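# Load cartons into the flow lane by date

## Task

Put every carton into the flow lane sorted by date, with the carton that has the earliest date at the front of the lane.

## Robot and tools

Robots: three identical i2rt Big YAM arms, arm1, arm2 and arm3. Each has six revolute joints, a two-finger gripper and a wrist camera. Feet (base_link) in the scene frame, in metres with quaternion wxyz: arm1 at (-1.399, -0.834, 0.768) quat (0.518, 0.002, 0.002, -0.855); arm2 at (-0.549, -0.349, 0.753) quat (0.266, -0.006, 0.004, 0.964); arm3 at (0.555, 0.297, 0.850) quat (0.406, 0.001, 0.000, -0.914). Each foot faces its own +x. The tabletops under the arms are at z=0.720. Reach is roughly 1.0 m from the joint1 axis. Room cameras: cam_a and cam_b. Wrist cameras: arm1_cam_wrist, arm2_cam_wrist, arm3_cam_wrist. With joints 1 and 6 at 0 and the hand level and pointing forward, the wrist camera rides on top of the hand and looks toward the fingertips.

Frames: there is one scene frame. Its origin is on the floor and +z is up. The hand point sits between the finger pads, about 1 cm back from the tips. The fingers point along the hand's +z and open along its y. hand_target is the hand pose that the currently held joint targets would give. A loaded hand may rest short of it, and the printed hand position drifts more at long reach.

move: takes optional keys arm1, arm2, arm3 and cameras. Each arm gets its own object, and an arm you leave out receives no new command. Inside an arm's object:
- joints: absolute targets keyed by name. joint1_rad ranges -2.879 to 2.879 and turns the arm about its foot, positive counter-clockwise seen from above. joint2_rad ranges 0 to 3.141 (shoulder; 0 is the upper arm pointing back, positive raises it and then brings it forward). joint3_rad ranges 0 to 3.019 (elbow; 0 is folded, positive opens). joint4_rad ranges -1.692 to 1.57 (hand pitch; positive tilts the fingers up). joint5_rad ranges -1.57 to 1.57 (sideways swing; positive is to the arm's right). joint6_rad ranges -2.094 to 2.094 (roll; positive is clockwise seen from behind). gripper_m ranges 0 to 0.093 and is the fingertip gap in metres. Tolerances for done are ±0.045, 0.14, 0.09, 0.055, 0.03, 0.035 rad and ±0.003 m.
- target: a list of seven numbers [x, y, z, qw, qx, qy, qz], an absolute hand pose in the scene frame in metres, in the same form the hand line prints. The hand travels in a straight line to it from its current hand_target. When target is given, joints may contain only gripper_m.
- speed: the top path speed, 0.002 to 0.5 m/s, default 0.25. It is allowed only together with target, and rotation is capped at twice that value in rad/s.
Example of one arm's part: {"target": [x, y, z, qw, qx, qy, qz], "speed": 0.25}. All motions in one call start together. All hand paths in a call finish together, paced by the slowest one. Paths take 0.5 to 10 s and halt short if they would need more. At each step the commanded pose is clipped to within 100 mm and 20 degrees of the measured pose, then solved by damped IK, with position taking priority. Expect the hand to miss by about a centimetre or more, to overshoot the speed near full stretch, and to ignore obstacles and the other arms. Joint-space moves can swing wide because joints run at different rates. Unknown keys make the call invalid. Out-of-range values get it refused, and a refusal cancels the later move, wait and finished_scene calls in that reply. cameras: a list of names, or ["all"] or omitted for all, or [] for none.

Results: each robot's state (joint_positions, hand, hand_target, Joint velocities, which read "within noise" when still, and joint torques in joint order, where numbers 3 and 4 wrap at ±28 N m), the images in the order given by the pictures line, and a line such as "move: arm1 done; arm2 time_out". Arms listed as "as last shown" were not commanded and repeat their earlier values. joint_status and hand_status report how each motion ended. off_target: the joint stopped away from its target and may still be pushing. time_out: the joint could not finish; its target is reset near the joint's current position and it keeps pushing, as reported in on_its_own, where "held at" is a target rather than a reading. Send the reported position to relax it. "joint command not followed" or "pose unreachable" means the self/arm collision check withheld the targets, and the arm may keep trying them later. A target very close to the current reading may produce no movement.

Gripper: when gripping a hard object at full force the reading is up to 0.005 m below the object's width, or on some grippers up to 0.002 m above. Closed on nothing it reads 0.000 to 0.003. Full force begins about 0.005 m below the first-contact reading. To release, command well above the reading. The force is roughly 50 to 64 N per pad.

wait: seconds from 0 to 10, plus optional cameras. It commands nothing and returns the state. zoom_image: camera and region [x0, y0, x1, y1] in pixels, at most 504x504, taken from that camera's latest image (image size 896x504). read_manual: section "licences" only. finished_scene: scene is the current scene number; it is final, and the goal must remain met with no robot holding anything.

Camera calibrations are given per camera (K, distortion, T_world_to_cam). Room cameras may be a few mm or degrees off.

Avoid: any hard contact between arms, including one gripper closing on another arm's fingers; knocking objects off the work area or onto the floor; dropping cartons or releasing them while they move; slams and hard, sustained pushing. Pushing, holding loads and staying stretched heat the motors. MOTOR HOT appears at 85 °C, and at 100 °C an OVER-TEMPERATURE FAULT drops that arm for 30 to 60 s, after which its keys read limit_stop_at_motor_heat and its targets must be resent. The simulation keeps running while you compose replies, holding the last command. Loose objects may occasionally be nudged.

Each tool is called after "Emit:" as a command line: name --argument value for each argument, lists and objects as JSON in quotes; but a table of rows of numbers goes row by row, as --pt "numbers of a row", without its own name.

## Session

Emit:
move

Scene clock: 0.00 s.
Joint torques (N m): no reading
Heat: arm1: hottest joint1_rad 39 °C; arm2: hottest joint2_rad 40 °C; arm3: hottest joint1_rad 35 °C.
Joint velocities: within noise
arm1.joint_positions: joint1_rad=+0.194 joint2_rad=+0.304 joint3_rad=+1.546 joint4_rad=-1.590 joint5_rad=-0.074 joint6_rad=+0.225 gripper_m=+0.09396
arm1.joint_status: not commanded
arm1.hand: x=-1.3980 y=-0.8742 z=+1.3539 quat_wxyz=(-0.413, -0.697, -0.432, +0.395) (m; scene frame)
arm1.hand_target: x=-1.3971 y=-0.8712 z=+1.3606 quat_wxyz=(-0.419, -0.692, -0.430, +0.401) (m; scene frame)
arm1.hand_status: not commanded
arm2.joint_positions: joint1_rad=+0.324 joint2_rad=+0.267 joint3_rad=+1.656 joint4_rad=-1.577 joint5_rad=-0.025 joint6_rad=+0.557 gripper_m=+0.09396
arm2.joint_status: not commanded
arm2.hand: x=-0.5408 y=-0.3488 z=+1.3788 quat_wxyz=(+0.121, +0.719, -0.287, -0.622) (m; scene frame)
arm2.hand_target: x=-0.5353 y=-0.3500 z=+1.3818 quat_wxyz=(+0.122, +0.714, -0.285, -0.628) (m; scene frame)
arm2.hand_status: not commanded
arm3.joint_positions: joint1_rad=+0.466 joint2_rad=+0.542 joint3_rad=+1.486 joint4_rad=-1.413 joint5_rad=-0.179 joint6_rad=-0.503 gripper_m=+0.09396
arm3.joint_status: not commanded
arm3.hand: x=+0.5364 y=+0.1220 z=+1.4334 quat_wxyz=(-0.274, -0.490, -0.695, +0.450) (m; scene frame)
arm3.hand_target: x=+0.5374 y=+0.1259 z=+1.4420 quat_wxyz=(-0.277, -0.485, -0.691, +0.459) (m; scene frame)
arm3.hand_status: not commanded
pictures: arm1_cam_wrist, arm2_cam_wrist, arm3_cam_wrist, cam_a, cam_b

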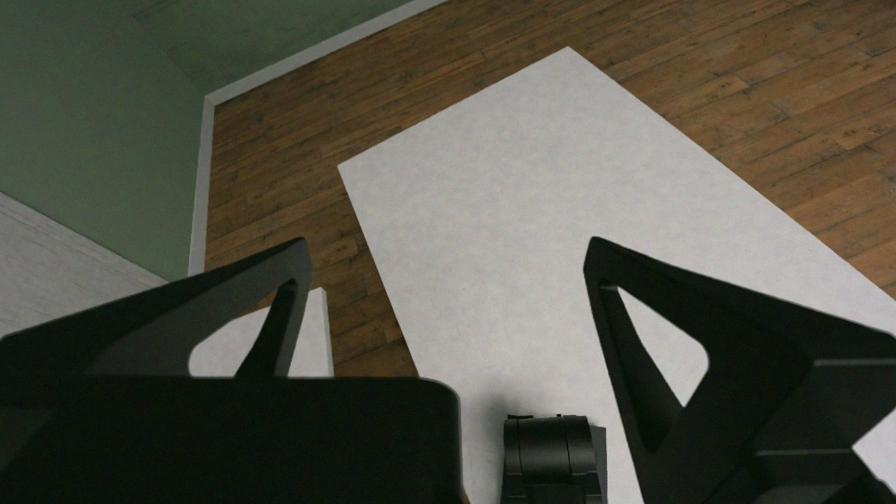

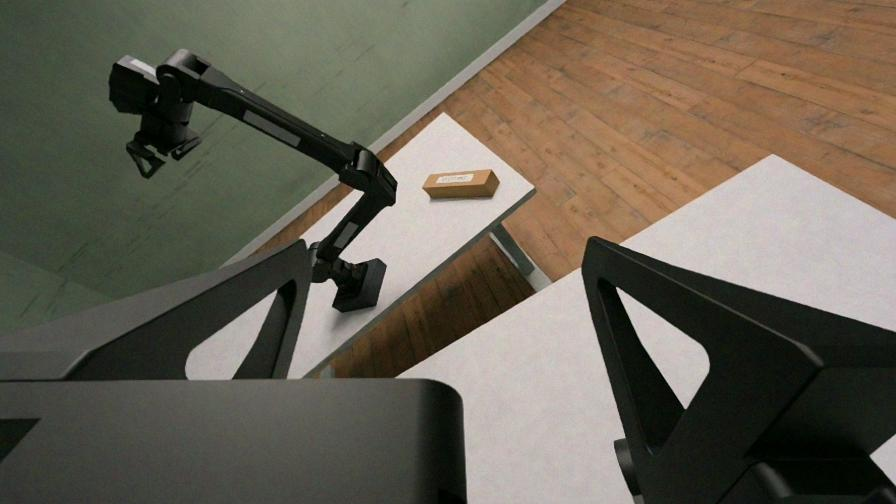

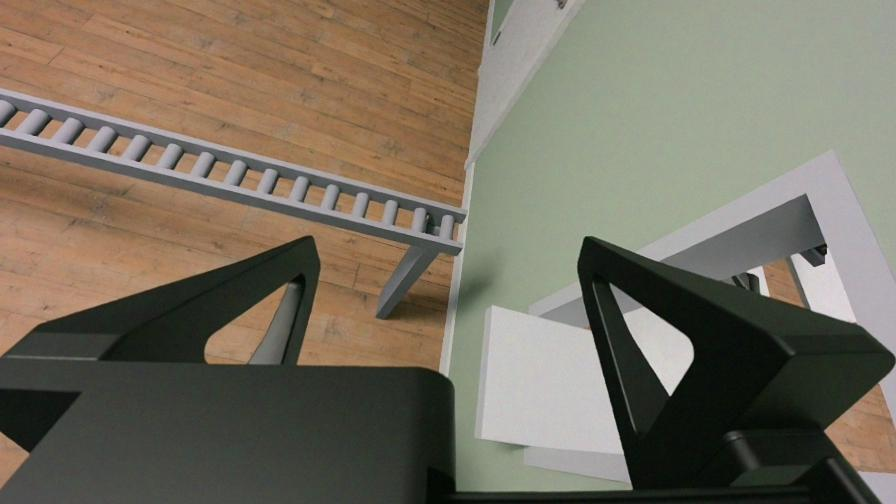

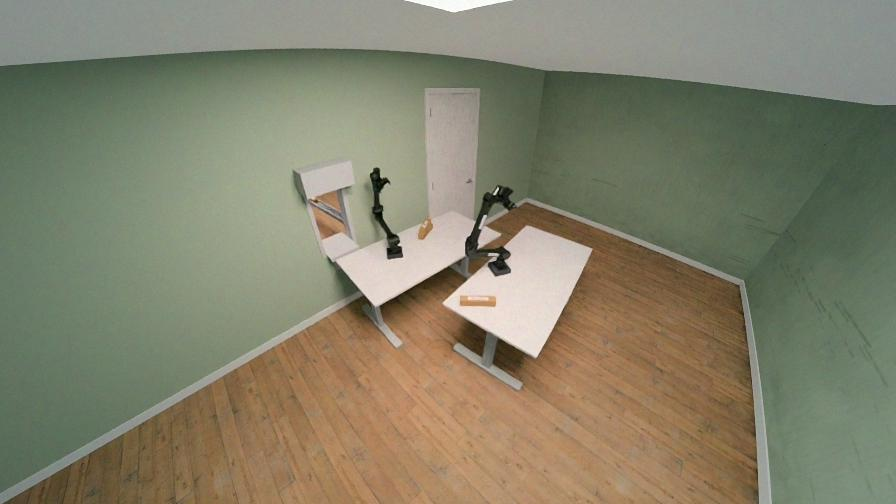

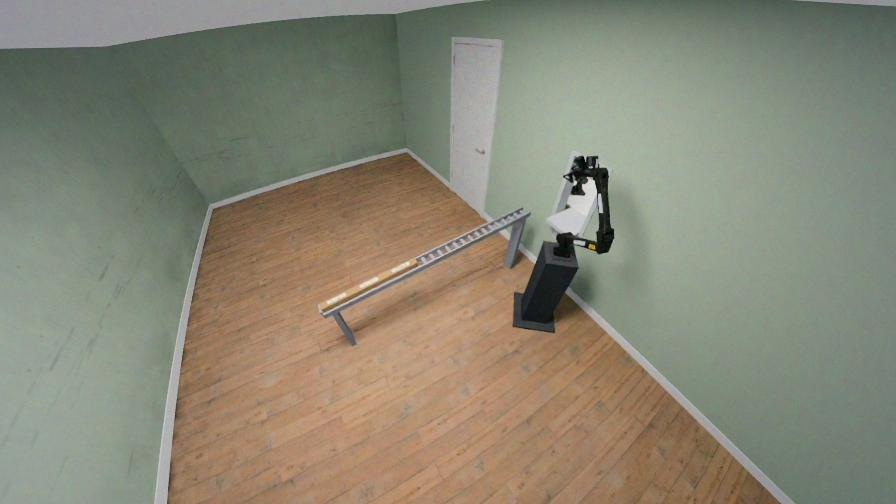

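Emit:
zoom_image --camera "cam_a" --region '[280, 140, 620, 380]'

Emit:
zoom_image --camera "cam_b" --region '[300, 140, 640, 370]'

Emit:
zoom_image --camera "arm2_cam_wrist" --region '[380, 120, 560, 240]'

Scaled by 1.482 from the camera's 896x504 image, which has a finer 1280x720 frame.

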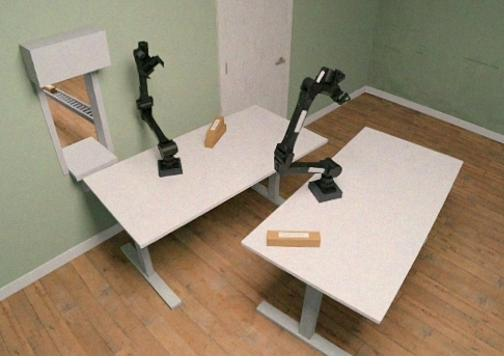

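Scaled by 1.482 from the camera's 896x504 image, which has a finer 1280x720 frame.

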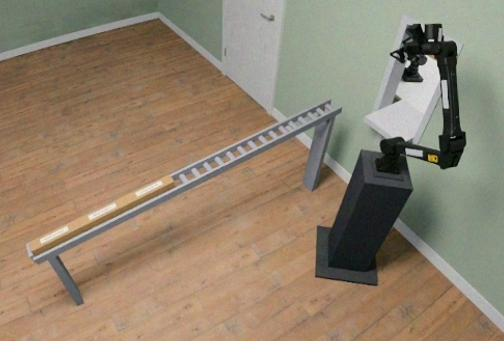

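Scaled by 2.800 from the camera's 896x504 image, which has a finer 1280x720 frame.

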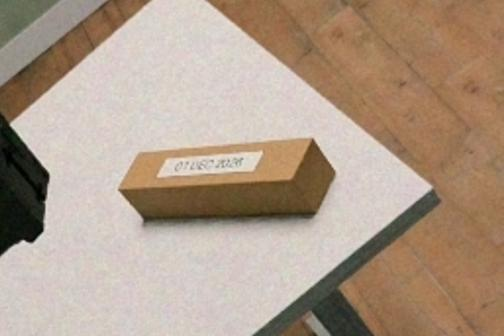

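Emit:
zoom_image --camera "cam_b" --region '[310, 200, 540, 350]'

Emit:
zoom_image --camera "cam_b" --region '[310, 250, 430, 330]'

Emit:
zoom_image --camera "cam_a" --region '[290, 160, 370, 270]'

Emit:
zoom_image --camera "cam_a" --region '[370, 200, 530, 320]'

Emit:
zoom_image --camera "arm3_cam_wrist" --region '[460, 140, 896, 504]'

Scaled by 2.191 from the camera's 896x504 image, which has a finer 1280x720 frame.

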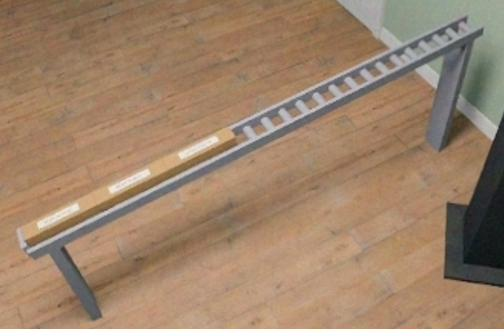

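Scaled by 4.200 from the camera's 896x504 image, which has a finer 1280x720 frame.

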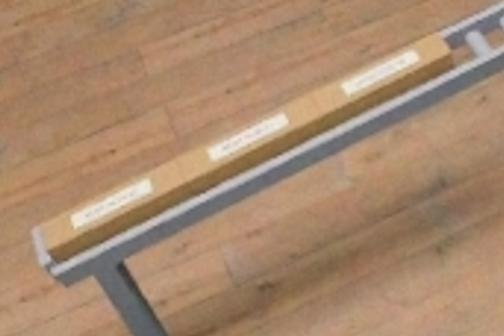

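Scaled by 4.582 from the camera's 896x504 image, which has a finer 1280x720 frame.

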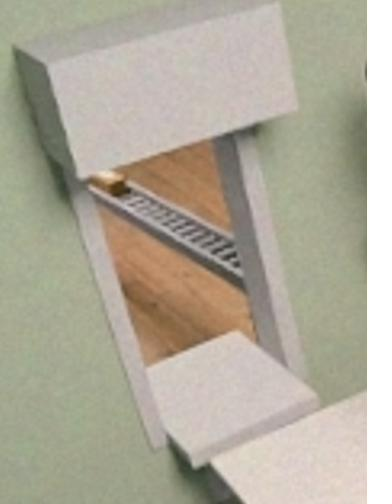

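Scaled by 3.150 from the camera's 896x504 image, which has a finer 1280x720 frame.

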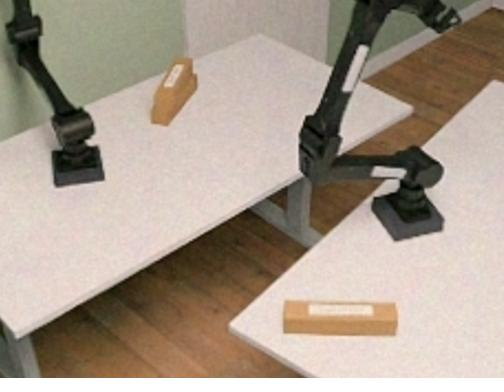

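Scaled by 1.156 from the camera's 896x504 image, which has a finer 1280x720 frame.

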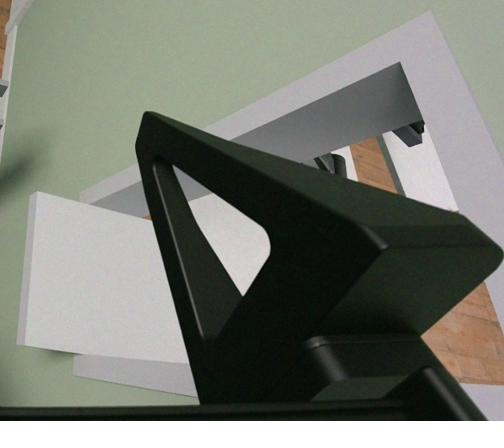

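Emit:
move --arm1 '{"joints": {"joint1_rad": -2.394, "joint2_rad": 1.144, "joint3_rad": 0.963, "joint4_rad": -0.787, "joint5_rad": 0.0, "joint6_rad": 0.0}}' --arm2 '{"joints": {"joint1_rad": 2.285, "joint2_rad": 1.181, "joint3_rad": 1.031, "joint4_rad": -0.819, "joint5_rad": 0.0, "joint6_rad": 0.0}}' --arm3 '{"joints": {"joint1_rad": 0.735, "joint2_rad": 1.414, "joint3_rad": 1.329, "joint4_rad": -0.883, "joint5_rad": 0.0, "joint6_rad": 0.0}}'

Scene clock: 136.77 s.
Joint torques (N m): arm1=[-0.26 -9.93 10.96 1.33 0.04 -0.04] | arm2=[0.44 -7.12 10.99 1.89 0.02 -0.11] | arm3=[1.08 -16.32 13.18 1.7 0.14 0.12]
Heat: arm1: hottest joint1_rad 39 °C; arm2: hottest joint2_rad 41 °C; arm3: hottest joint3_rad 37 °C.
move: arm1 done; arm2 done; arm3 done
Joint velocities: within noise
arm1.joint_positions: joint1_rad=-2.380 joint2_rad=+1.157 joint3_rad=+0.945 joint4_rad=-0.796 joint5_rad=+0.001 joint6_rad=+0.007 gripper_m=+0.09400
arm1.joint_status: all done
arm1.hand: x=-1.5193 y=-0.4157 z=+0.9858 quat_wxyz=(+0.169, -0.765, +0.580, +0.223) (m; scene frame)
arm1.hand_target: x=-1.5149 y=-0.4087 z=+1.0015 quat_wxyz=(+0.183, -0.759, +0.579, +0.236) (m; scene frame)
arm1.hand_status: not commanded
arm2.joint_positions: joint1_rad=+2.278 joint2_rad=+1.178 joint3_rad=+1.032 joint4_rad=-0.829 joint5_rad=-0.001 joint6_rad=+0.010 gripper_m=+0.09398
arm2.joint_status: all done
arm2.hand: x=-0.4752 y=-0.7952 z=+1.0061 quat_wxyz=(+0.232, +0.620, +0.725, -0.189) (m; scene frame)
arm2.hand_target: x=-0.4719 y=-0.7969 z=+1.0058 quat_wxyz=(+0.234, +0.613, +0.729, -0.192) (m; scene frame)
arm2.hand_status: not commanded
arm3.joint_positions: joint1_rad=+0.725 joint2_rad=+1.412 joint3_rad=+1.318 joint4_rad=-0.896 joint5_rad=-0.003 joint6_rad=-0.008 gripper_m=+0.09396
arm3.joint_status: all done
arm3.hand: x=+0.5487 y=-0.2467 z=+1.1238 quat_wxyz=(-0.202, -0.678, -0.677, +0.203) (m; scene frame)
arm3.hand_target: x=+0.5538 y=-0.2525 z=+1.1301 quat_wxyz=(-0.211, -0.675, -0.675, +0.209) (m; scene frame)
arm3.hand_status: not commanded
pictures: arm1_cam_wrist, arm2_cam_wrist, arm3_cam_wrist, cam_a, cam_b
camera_calibration:
arm1_cam_wrist: T_world_to_cam=[[0.957769, 0.286978, -0.0179555, 1.59542], [0.287174, -0.951541, 0.110006, -0.0699776], [0.0144839, -0.110517, -0.993769, 1.07924], [0, 0, 0, 1]] pos_world=[-1.52358, -0.405165, 1.10885]
arm2_cam_wrist: T_world_to_cam=[[-0.987708, -0.15631, -0.000312635, -0.595309], [-0.156304, 0.987682, -0.00728192, 0.726375], [0.00144702, -0.00714355, -0.999973, 1.12395], [0, 0, 0, 1]] pos_world=[-0.476083, -0.802451, 1.12903]
arm3_cam_wrist: T_world_to_cam=[[-0.999854, 0.0131736, -0.0109151, 0.564977], [0.0125293, 0.998288, 0.0571299, 0.177113], [0.011649, 0.0569848, -0.998307, 1.25254], [0, 0, 0, 1]] pos_world=[0.548085, -0.255628, 1.24647]

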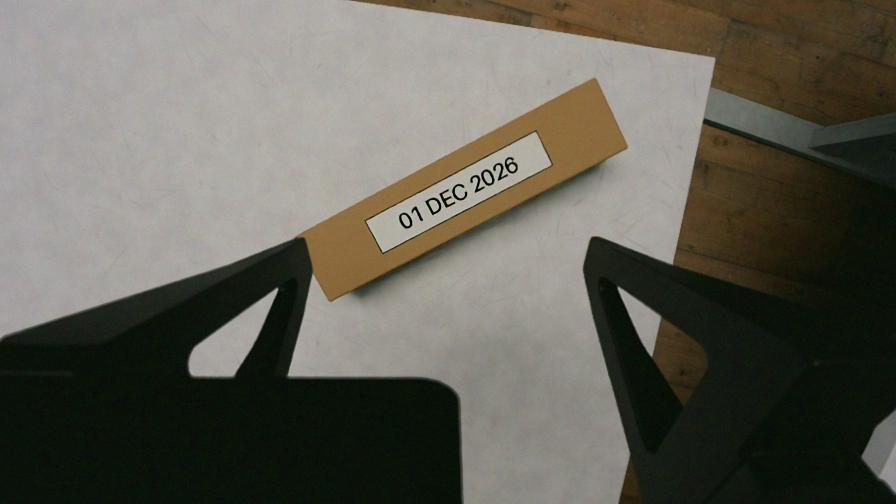

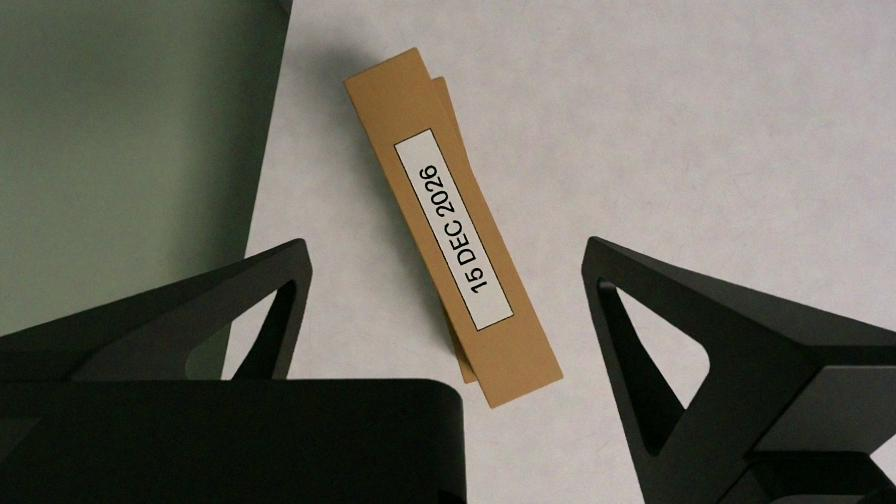

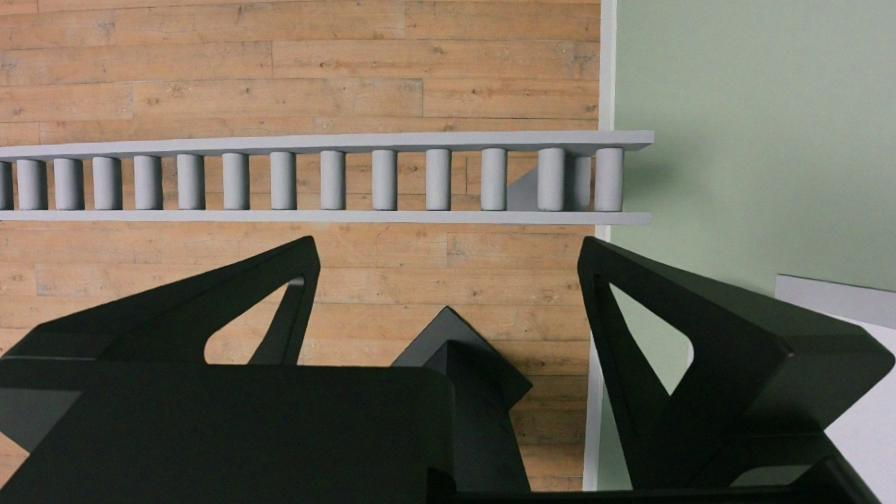

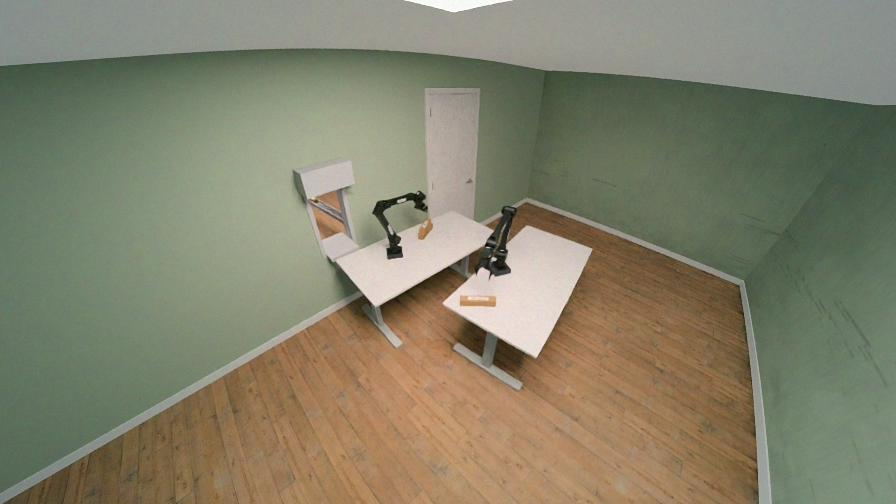

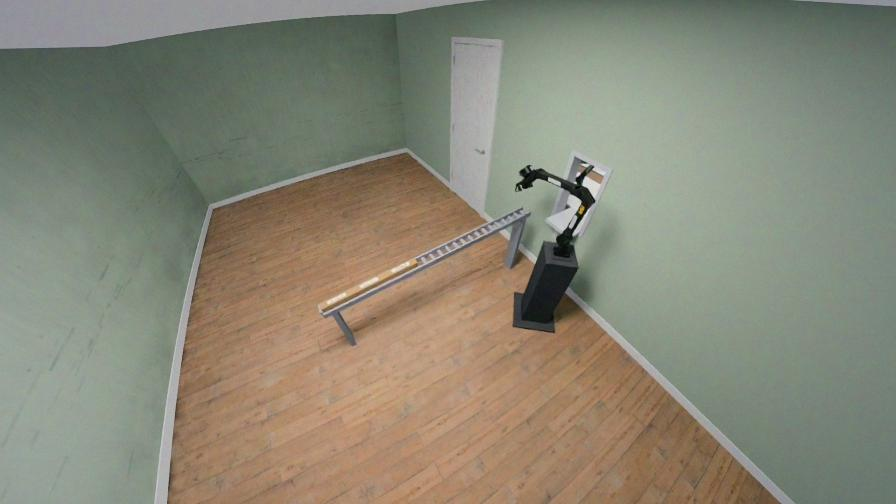

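Emit:
zoom_image --camera "arm2_cam_wrist" --region '[300, 20, 620, 430]'

Emit:
zoom_image --camera "arm1_cam_wrist" --region '[280, 50, 740, 330]'

Emit:
zoom_image --camera "cam_a" --region '[400, 190, 460, 250]'

Emit:
zoom_image --camera "arm3_cam_wrist" --region '[400, 100, 896, 504]'

Scaled by 1.229 from the camera's 896x504 image, which has a finer 1280x720 frame.

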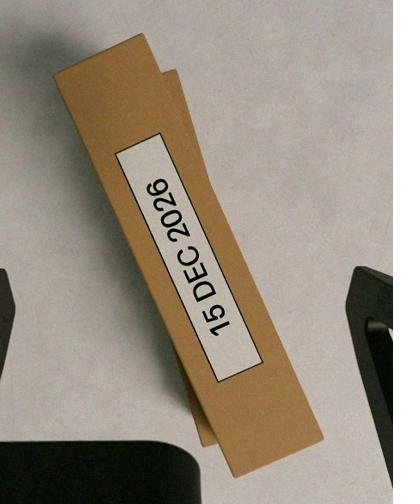

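Scaled by 1.096 from the camera's 896x504 image, which has a finer 1280x720 frame.

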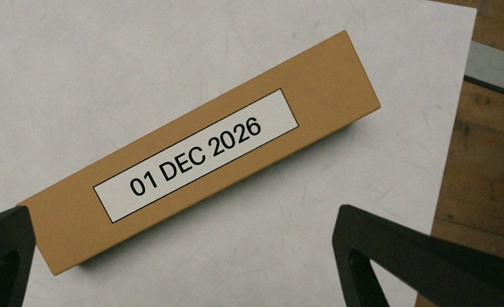

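Scaled by 8.400 from the camera's 896x504 image, which has a finer 1280x720 frame.

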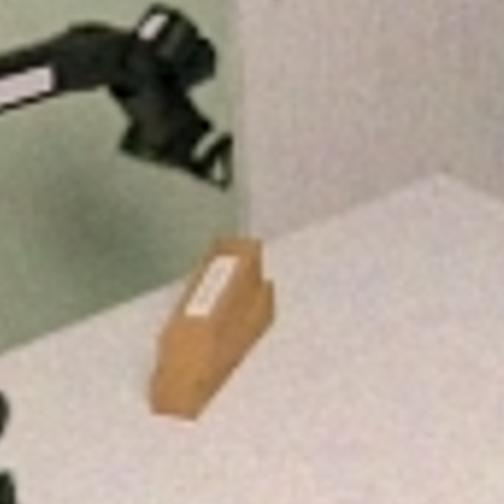

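Scaled by 1.016 from the camera's 896x504 image, which has a finer 1280x720 frame.

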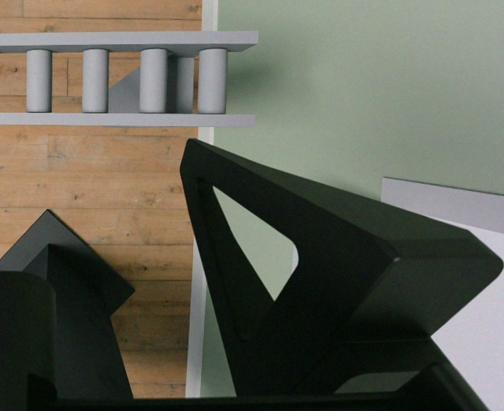

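Emit:
move --arm2 '{"joints": {"joint1_rad": -1.805, "joint2_rad": 0.313, "joint3_rad": 0.546, "joint4_rad": -0.233, "joint5_rad": 0.0, "joint6_rad": 0.0}}' --arm3 '{"joints": {"joint1_rad": -0.253, "joint2_rad": 1.013, "joint3_rad": 1.051, "joint4_rad": -1.007, "joint5_rad": 0.0, "joint6_rad": 0.0}}'

Scene clock: 177.20 s.
Joint torques (N m): arm1=[-0.32 -9.88 10.96 1.37 0.04 -0.04] | arm2=[-0.73 2.49 10.5 2.7 -0.02 -0.11] | arm3=[-0.62 -7.59 11.97 0.96 0.07 0.13]
Heat: arm1: hottest joint3_rad 40 °C; arm2: hottest joint2_rad 40 °C; arm3: hottest joint3_rad 39 °C.
move: arm2 done; arm3 done
Joint velocities: within noise
arm1: as last shown
arm1.hand: x=-1.5193 y=-0.4158 z=+0.9859 quat_wxyz=(+0.169, -0.765, +0.580, +0.223) (m; scene frame)
arm1.hand_target: x=-1.5149 y=-0.4087 z=+1.0016 quat_wxyz=(+0.183, -0.759, +0.579, +0.237) (m; scene frame)
arm2.joint_positions: joint1_rad=-1.796 joint2_rad=+0.320 joint3_rad=+0.558 joint4_rad=-0.247 joint5_rad=+0.000 joint6_rad=+0.009 gripper_m=+0.09403
arm2.joint_status: all done
arm2.hand: x=-0.3438 y=-0.1275 z=+1.1544 quat_wxyz=(-0.648, +0.281, -0.653, -0.274) (m; scene frame)
arm2.hand_target: x=-0.3424 y=-0.1301 z=+1.1522 quat_wxyz=(-0.653, +0.280, -0.650, -0.269) (m; scene frame)
arm2.hand_status: not commanded
arm3.joint_positions: joint1_rad=-0.243 joint2_rad=+1.005 joint3_rad=+1.054 joint4_rad=-0.997 joint5_rad=-0.001 joint6_rad=-0.007 gripper_m=+0.09397
arm3.joint_status: all done
arm3.hand: x=+0.2213 y=+0.0735 z=+1.1551 quat_wxyz=(-0.089, -0.910, -0.281, +0.292) (m; scene frame)
arm3.hand_target: x=+0.2199 y=+0.0776 z=+1.1488 quat_wxyz=(-0.085, -0.915, -0.274, +0.283) (m; scene frame)
arm3.hand_status: not commanded
pictures: arm1_cam_wrist, arm2_cam_wrist, arm3_cam_wrist, cam_a, cam_b
camera_calibration:
arm1_cam_wrist: T_world_to_cam=[[0.957767, 0.286982, -0.0179651, 1.59544], [0.287184, -0.951574, 0.109692, -0.0696389], [0.0143846, -0.110219, -0.993803, 1.07934], [0, 0, 0, 1]] pos_world=[-1.52358, -0.405165, 1.10895]
arm2_cam_wrist: T_world_to_cam=[[0.712844, -0.701241, 0.0106938, 0.141372], [-0.396577, -0.415622, -0.818526, 0.763584], [0.578429, 0.579241, -0.574369, 1.05873], [0, 0, 0, 1]] pos_world=[-0.410354, -0.19676, 1.2316]
arm3_cam_wrist: T_world_to_cam=[[-0.554804, 0.831931, -0.00913048, 0.0731369], [0.831757, 0.554876, 0.0171157, -0.242822], [0.0193053, 0.00190151, -0.999812, 1.27343], [0, 0, 0, 1]] pos_world=[0.217961, 0.0714697, 1.27802]

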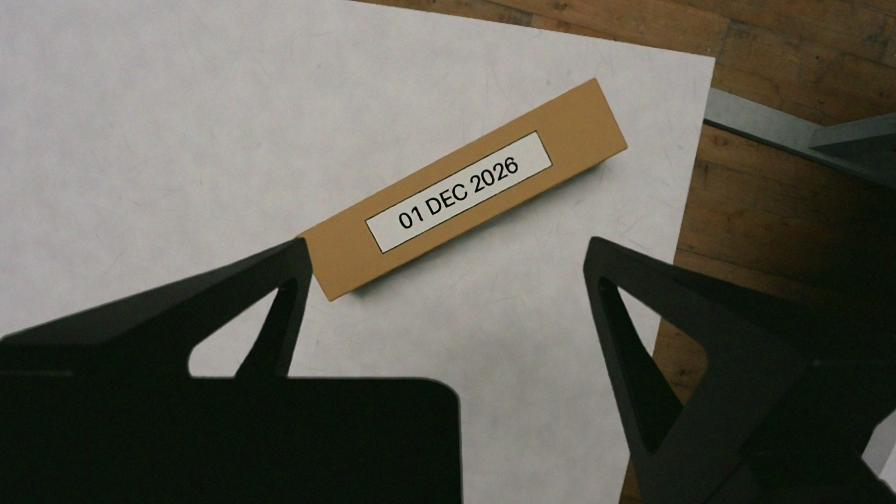

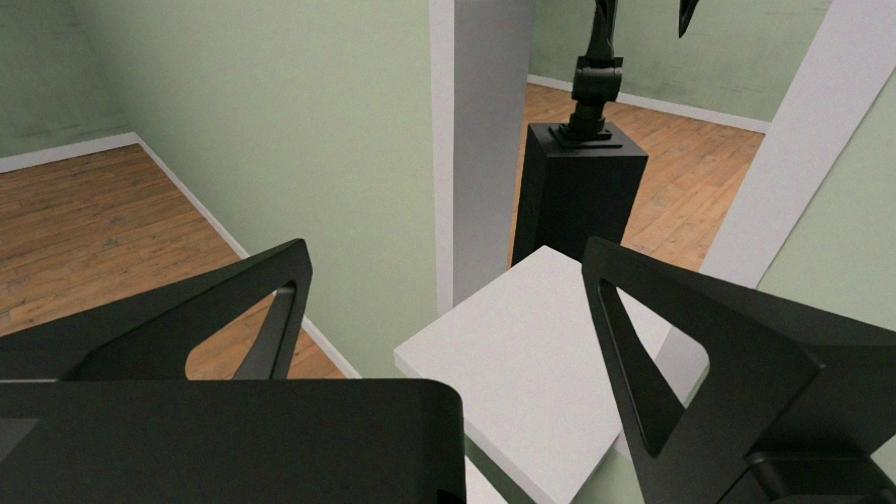

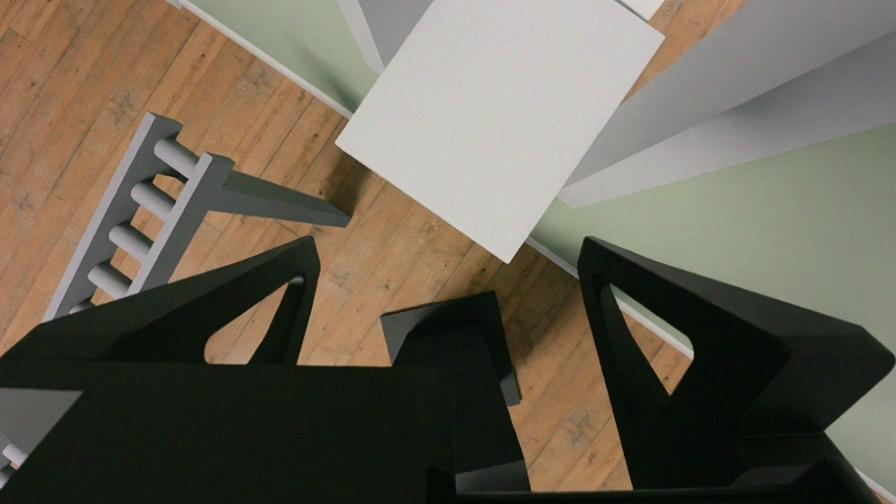

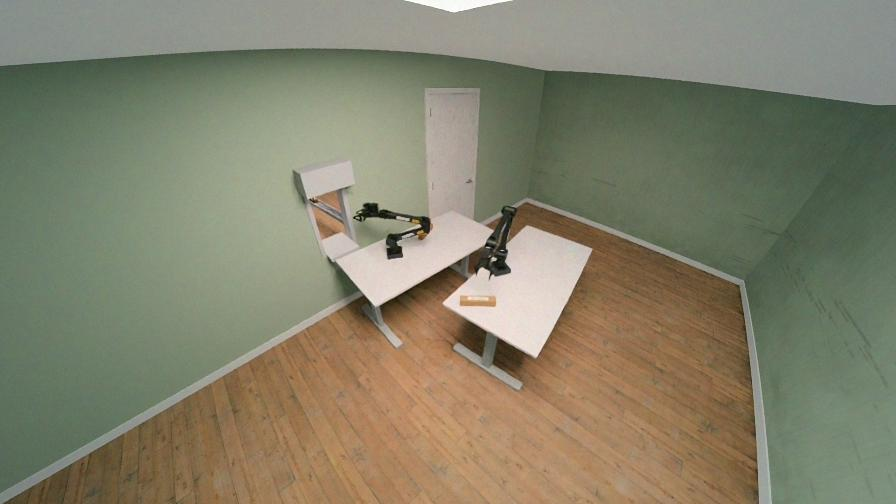

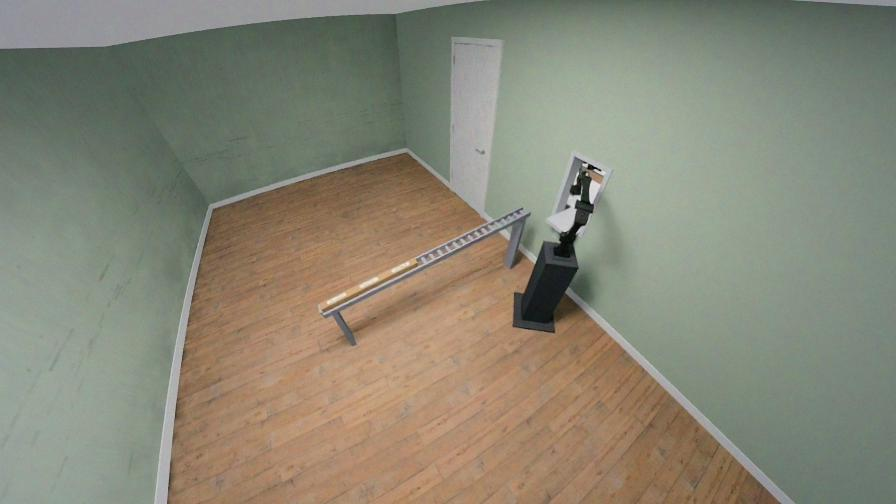

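Emit:
zoom_image --camera "arm2_cam_wrist" --region '[380, 200, 720, 504]'

Emit:
zoom_image --camera "arm2_cam_wrist" --region '[400, 0, 896, 280]'

Emit:
zoom_image --camera "arm3_cam_wrist" --region '[300, 0, 760, 290]'

Emit:
zoom_image --camera "cam_b" --region '[500, 140, 640, 270]'

Emit:
zoom_image --camera "cam_a" --region '[280, 150, 400, 300]'

Scaled by 1.482 from the camera's 896x504 image, which has a finer 1280x720 frame.

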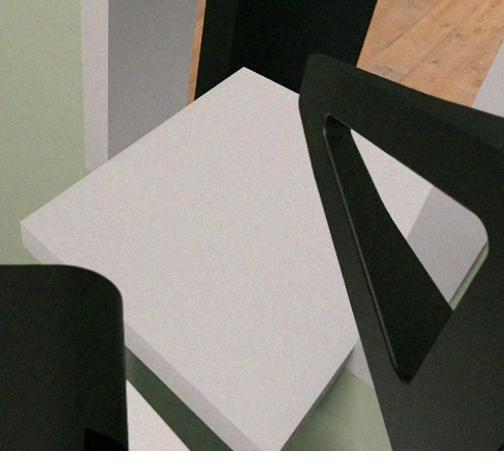

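Scaled by 1.016 from the camera's 896x504 image, which has a finer 1280x720 frame.

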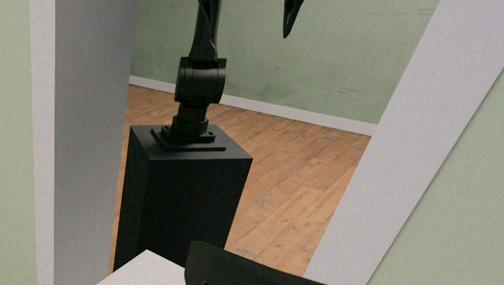

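Scaled by 1.096 from the camera's 896x504 image, which has a finer 1280x720 frame.

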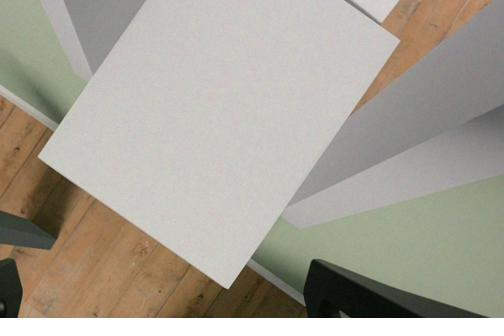

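Scaled by 3.600 from the camera's 896x504 image, which has a finer 1280x720 frame.

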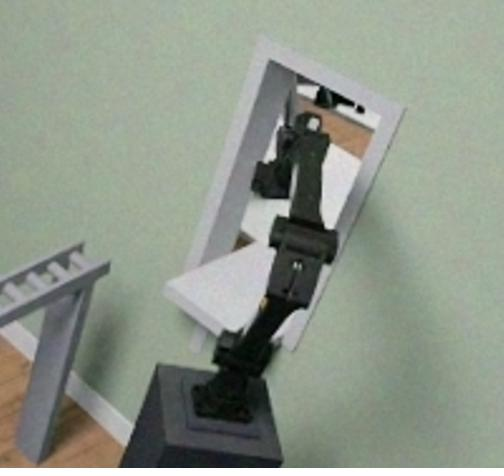

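Scaled by 3.360 from the camera's 896x504 image, which has a finer 1280x720 frame.

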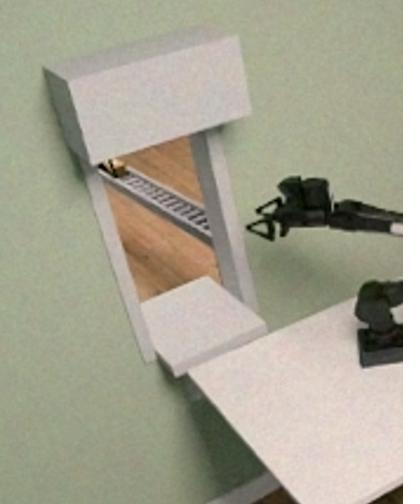

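Emit:
move --arm1 '{"joints": {"joint1_rad": -2.391, "joint2_rad": 1.625, "joint3_rad": 1.201, "joint4_rad": -1.147, "joint5_rad": 0.0, "joint6_rad": 1.065}}' --arm2 '{"joints": {"joint1_rad": 2.259, "joint2_rad": 1.625, "joint3_rad": 1.381, "joint4_rad": -1.327, "joint5_rad": 0.0, "joint6_rad": -0.431}}' --arm3 '{"joints": {"joint1_rad": 1.845, "joint2_rad": 0.518, "joint3_rad": 0.653, "joint4_rad": -0.047, "joint5_rad": 0.0, "joint6_rad": 0.0}}' --cameras '["arm1_cam_wrist", "arm2_cam_wrist", "arm3_cam_wrist"]'

Scene clock: 242.97 s.
Joint torques (N m): arm1=[-0.03 -15.56 10.78 -0.28 0.13 0.14] | arm2=[-0.03 -13.86 11.22 -0.09 -0.02 -0.11] | arm3=[0.97 -2.08 12.34 2.39 0.07 0.13]
Heat: arm1: hottest joint3_rad 42 °C; arm2: hottest joint3_rad 46 °C; arm3: hottest joint3_rad 40 °C.
move: arm1 done; arm2 done; arm3 done
Joint velocities: within noise
arm1.joint_positions: joint1_rad=-2.380 joint2_rad=+1.637 joint3_rad=+1.161 joint4_rad=-1.137 joint5_rad=+0.001 joint6_rad=+1.056 gripper_m=+0.09400
arm1.joint_status: all done
arm1.hand: x=-1.5210 y=-0.4079 z=+0.8527 quat_wxyz=(+0.000, -0.387, +0.922, -0.019) (m; scene frame)
arm1.hand_target: x=-1.5203 y=-0.3926 z=+0.8715 quat_wxyz=(+0.002, -0.378, +0.926, +0.002) (m; scene frame)
arm1.hand_status: not commanded
arm2.joint_positions: joint1_rad=+2.259 joint2_rad=+1.629 joint3_rad=+1.363 joint4_rad=-1.319 joint5_rad=-0.001 joint6_rad=-0.422 gripper_m=+0.09404
arm2.joint_status: all done
arm2.hand: x=-0.4799 y=-0.8186 z=+0.9173 quat_wxyz=(+0.003, +0.480, +0.877, +0.003) (m; scene frame)
arm2.hand_target: x=-0.4795 y=-0.8227 z=+0.9261 quat_wxyz=(+0.007, +0.475, +0.880, -0.003) (m; scene frame)
arm2.hand_status: not commanded
arm3.joint_positions: joint1_rad=+1.834 joint2_rad=+0.523 joint3_rad=+0.658 joint4_rad=-0.063 joint5_rad=-0.001 joint6_rad=-0.007 gripper_m=+0.09399
arm3.joint_status: all done
arm3.hand: x=+0.8667 y=+0.1373 z=+1.2983 quat_wxyz=(-0.712, -0.157, -0.662, +0.173) (m; scene frame)
arm3.hand_target: x=+0.8669 y=+0.1415 z=+1.3008 quat_wxyz=(-0.719, -0.154, -0.657, +0.168) (m; scene frame)
arm3.hand_status: not commanded
pictures: arm1_cam_wrist, arm2_cam_wrist, arm3_cam_wrist
camera_calibration:
arm1_cam_wrist: T_world_to_cam=[[0.71663, -0.697376, 0.0103515, 0.800058], [-0.541535, -0.547011, 0.638372, -1.59339], [-0.439523, -0.463082, -0.769659, -0.0776225], [0, 0, 0, 1]] pos_world=[-1.47034, -0.349609, 0.949154]
arm2_cam_wrist: T_world_to_cam=[[-0.839252, -0.543725, 0.00435575, -0.853878], [-0.44714, 0.694685, 0.563453, -0.154764], [-0.309389, 0.470931, -0.826137, 1.11778], [0, 0, 0, 1]] pos_world=[-0.439991, -0.88316, 1.01436]
arm3_cam_wrist: T_world_to_cam=[[-0.450867, -0.892539, -0.00968839, 0.526835], [-0.473631, 0.248428, -0.84496, 1.47519], [0.756566, -0.376376, -0.534742, 0.213223], [0, 0, 0, 1]] pos_world=[0.774912, 0.183995, 1.3656]

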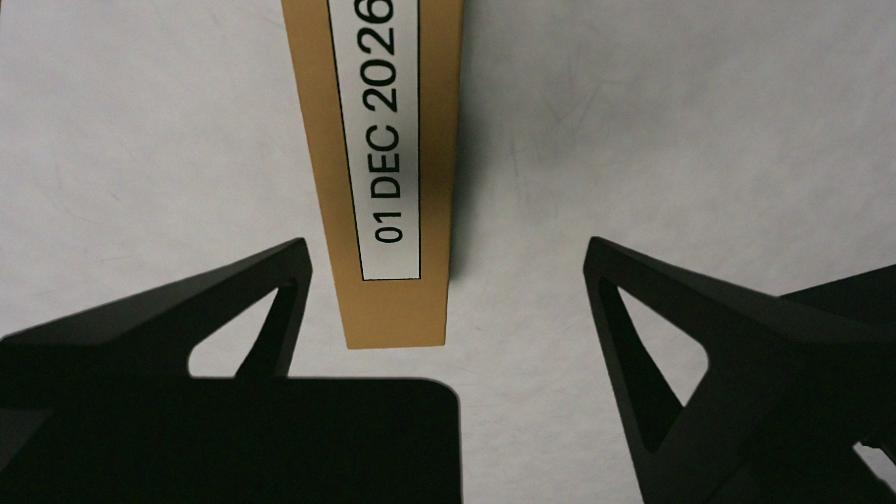

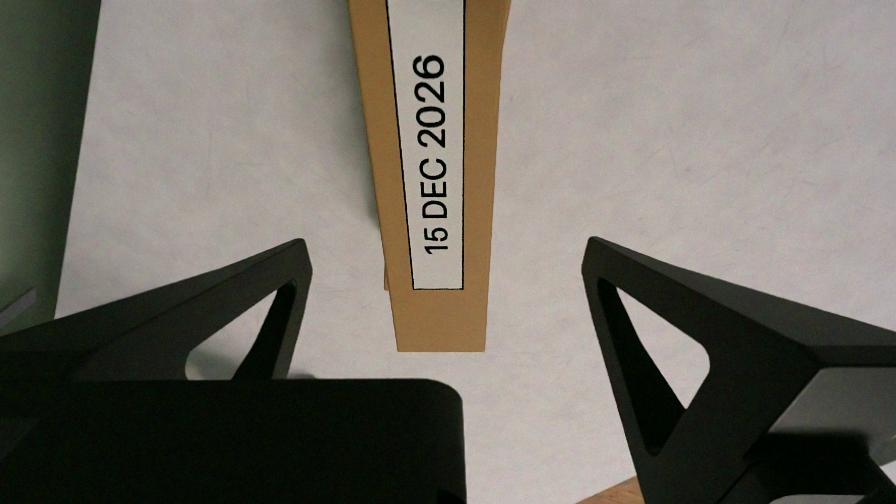

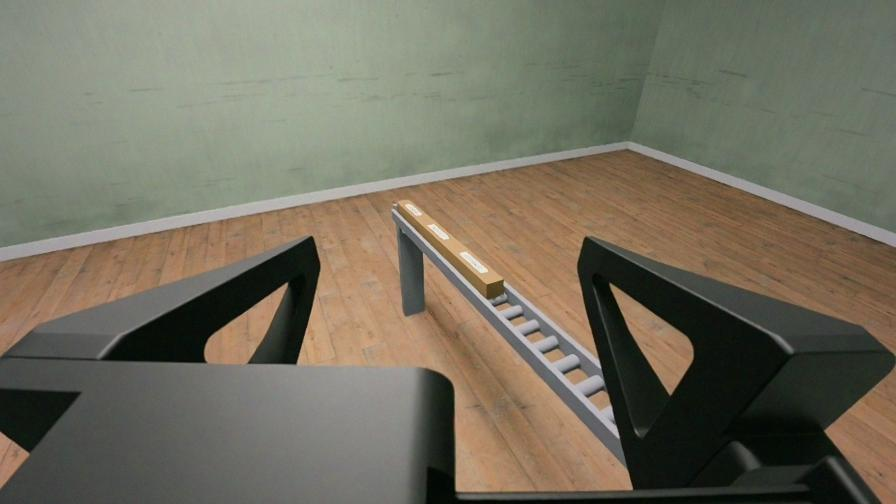

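Emit:
zoom_image --camera "arm3_cam_wrist" --region '[385, 190, 515, 310]'

Emit:
zoom_image --camera "arm3_cam_wrist" --region '[455, 245, 505, 295]'

Emit:
zoom_image --camera "arm3_cam_wrist" --region '[420, 215, 465, 250]'

Scaled by 3.877 from the camera's 896x504 image, which has a finer 1280x720 frame.

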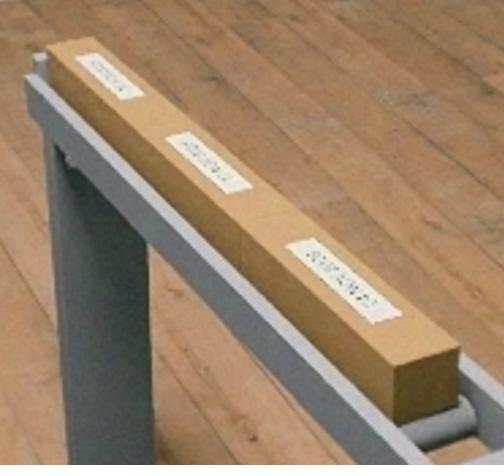

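Scaled by 10.080 from the camera's 896x504 image, which has a finer 1280x720 frame.

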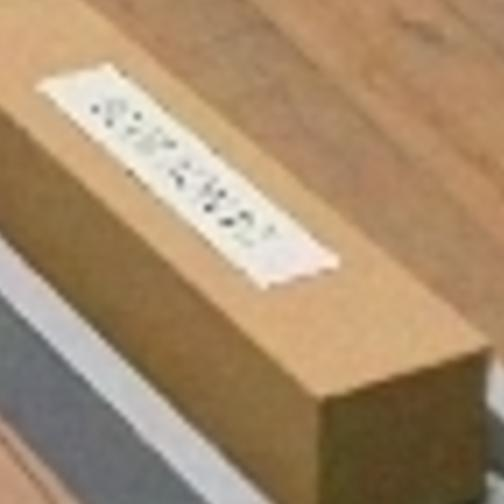

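Scaled by 11.200 from the camera's 896x504 image, which has a finer 1280x720 frame.

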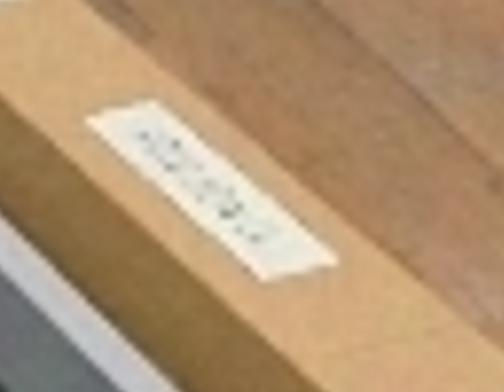

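Emit:
move --arm1 '{"target": [-1.525, -0.356, 0.87, 0, -0.3633, 0.9317, 0], "speed": 0.2}' --arm2 '{"target": [-0.4795, -0.8227, 0.803, 0, 0.4749, 0.8801, 0], "speed": 0.2}' --cameras '["arm1_cam_wrist", "arm2_cam_wrist"]'

Scene clock: 292.03 s.
Joint torques (N m): arm1=[-1.38 -15.27 11.59 -0.23 0.08 0.13] | arm2=[-0.03 -13.1 8.14 0.73 0.02 -0.12] | arm3=[1.14 -2.08 12.4 2.39 0.07 0.12]
Heat: arm1: hottest joint3_rad 45 °C; arm2: hottest joint3_rad 45 °C; arm3: hottest joint3_rad 43 °C.
move: arm1 off_target; arm2 done
Joint velocities: within noise
arm1.joint_positions: joint1_rad=-2.386 joint2_rad=+1.706 joint3_rad=+1.265 joint4_rad=-1.164 joint5_rad=-0.002 joint6_rad=+1.075 gripper_m=+0.09400
arm1.joint_status: not commanded
arm1.hand: x=-1.5280 y=-0.3751 z=+0.8576 quat_wxyz=(-0.001, -0.376, +0.927, -0.015) (m; scene frame)
arm1.hand_target: x=-1.5247 y=-0.3568 z=+0.8701 quat_wxyz=(+0.000, -0.363, +0.932, +0.000) (m; scene frame)
arm1.hand_status: off_target (0.023 m and 2.3 deg from the pose sent, 0.055 m and 3.7 deg at the start)
arm2.joint_positions: joint1_rad=+2.259 joint2_rad=+1.742 joint3_rad=+1.206 joint4_rad=-1.040 joint5_rad=+0.006 joint6_rad=-0.422 gripper_m=+0.09404
arm2.joint_status: not commanded
arm2.hand: x=-0.4795 y=-0.8238 z=+0.8106 quat_wxyz=(+0.003, +0.480, +0.877, -0.003) (m; scene frame)
arm2.hand_target: x=-0.4796 y=-0.8227 z=+0.8032 quat_wxyz=(+0.000, +0.475, +0.880, +0.000) (m; scene frame)
arm2.hand_status: done (0.008 m and 0.8 deg from the pose sent, 0.114 m and 0.8 deg at the start)
arm3: as last shown
pictures: arm1_cam_wrist, arm2_cam_wrist
camera_calibration:
arm1_cam_wrist: T_world_to_cam=[[0.699172, -0.71495, 0.00216915, 0.801601], [-0.552472, -0.538349, 0.63636, -1.59411], [-0.453798, -0.446124, -0.771389, -0.0757497], [0, 0, 0, 1]] pos_world=[-1.47554, -0.318879, 0.95426]
arm2_cam_wrist: T_world_to_cam=[[-0.839255, -0.543541, 0.014609, -0.863963], [-0.444019, 0.7006, 0.558576, -0.0805232], [-0.313844, 0.462301, -0.829325, 1.02549], [0, 0, 0, 1]] pos_world=[-0.438996, -0.887269, 0.908063]

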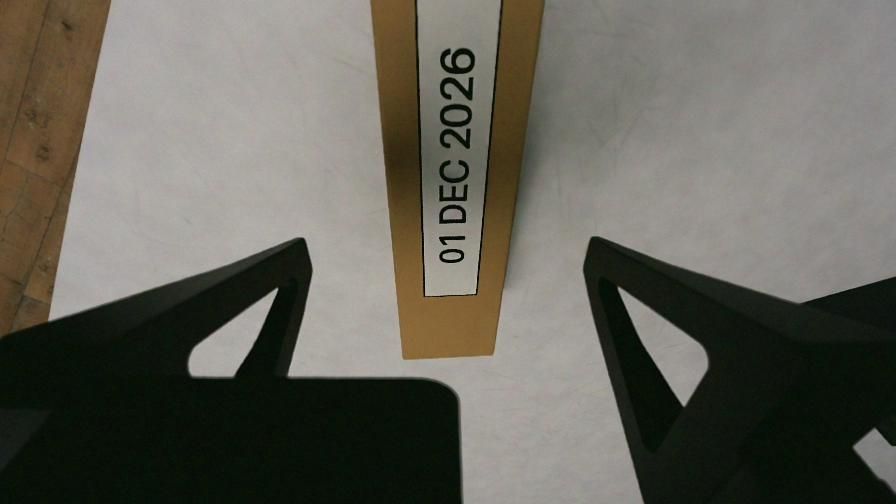

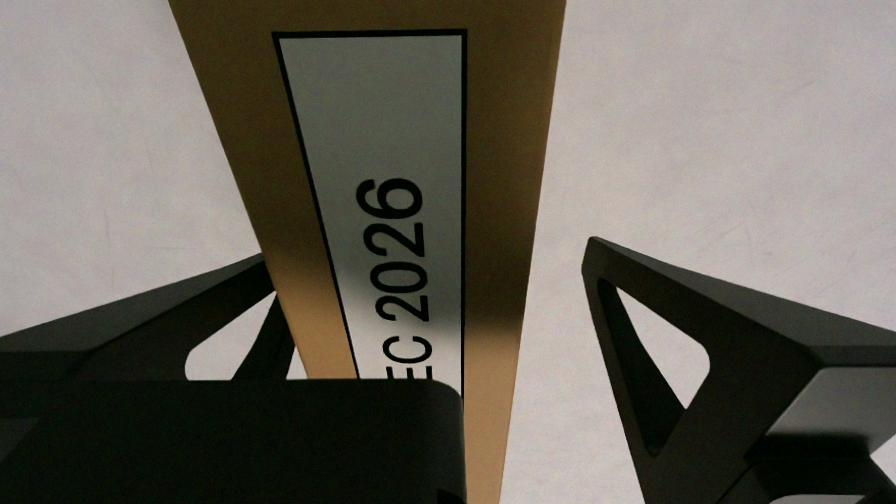

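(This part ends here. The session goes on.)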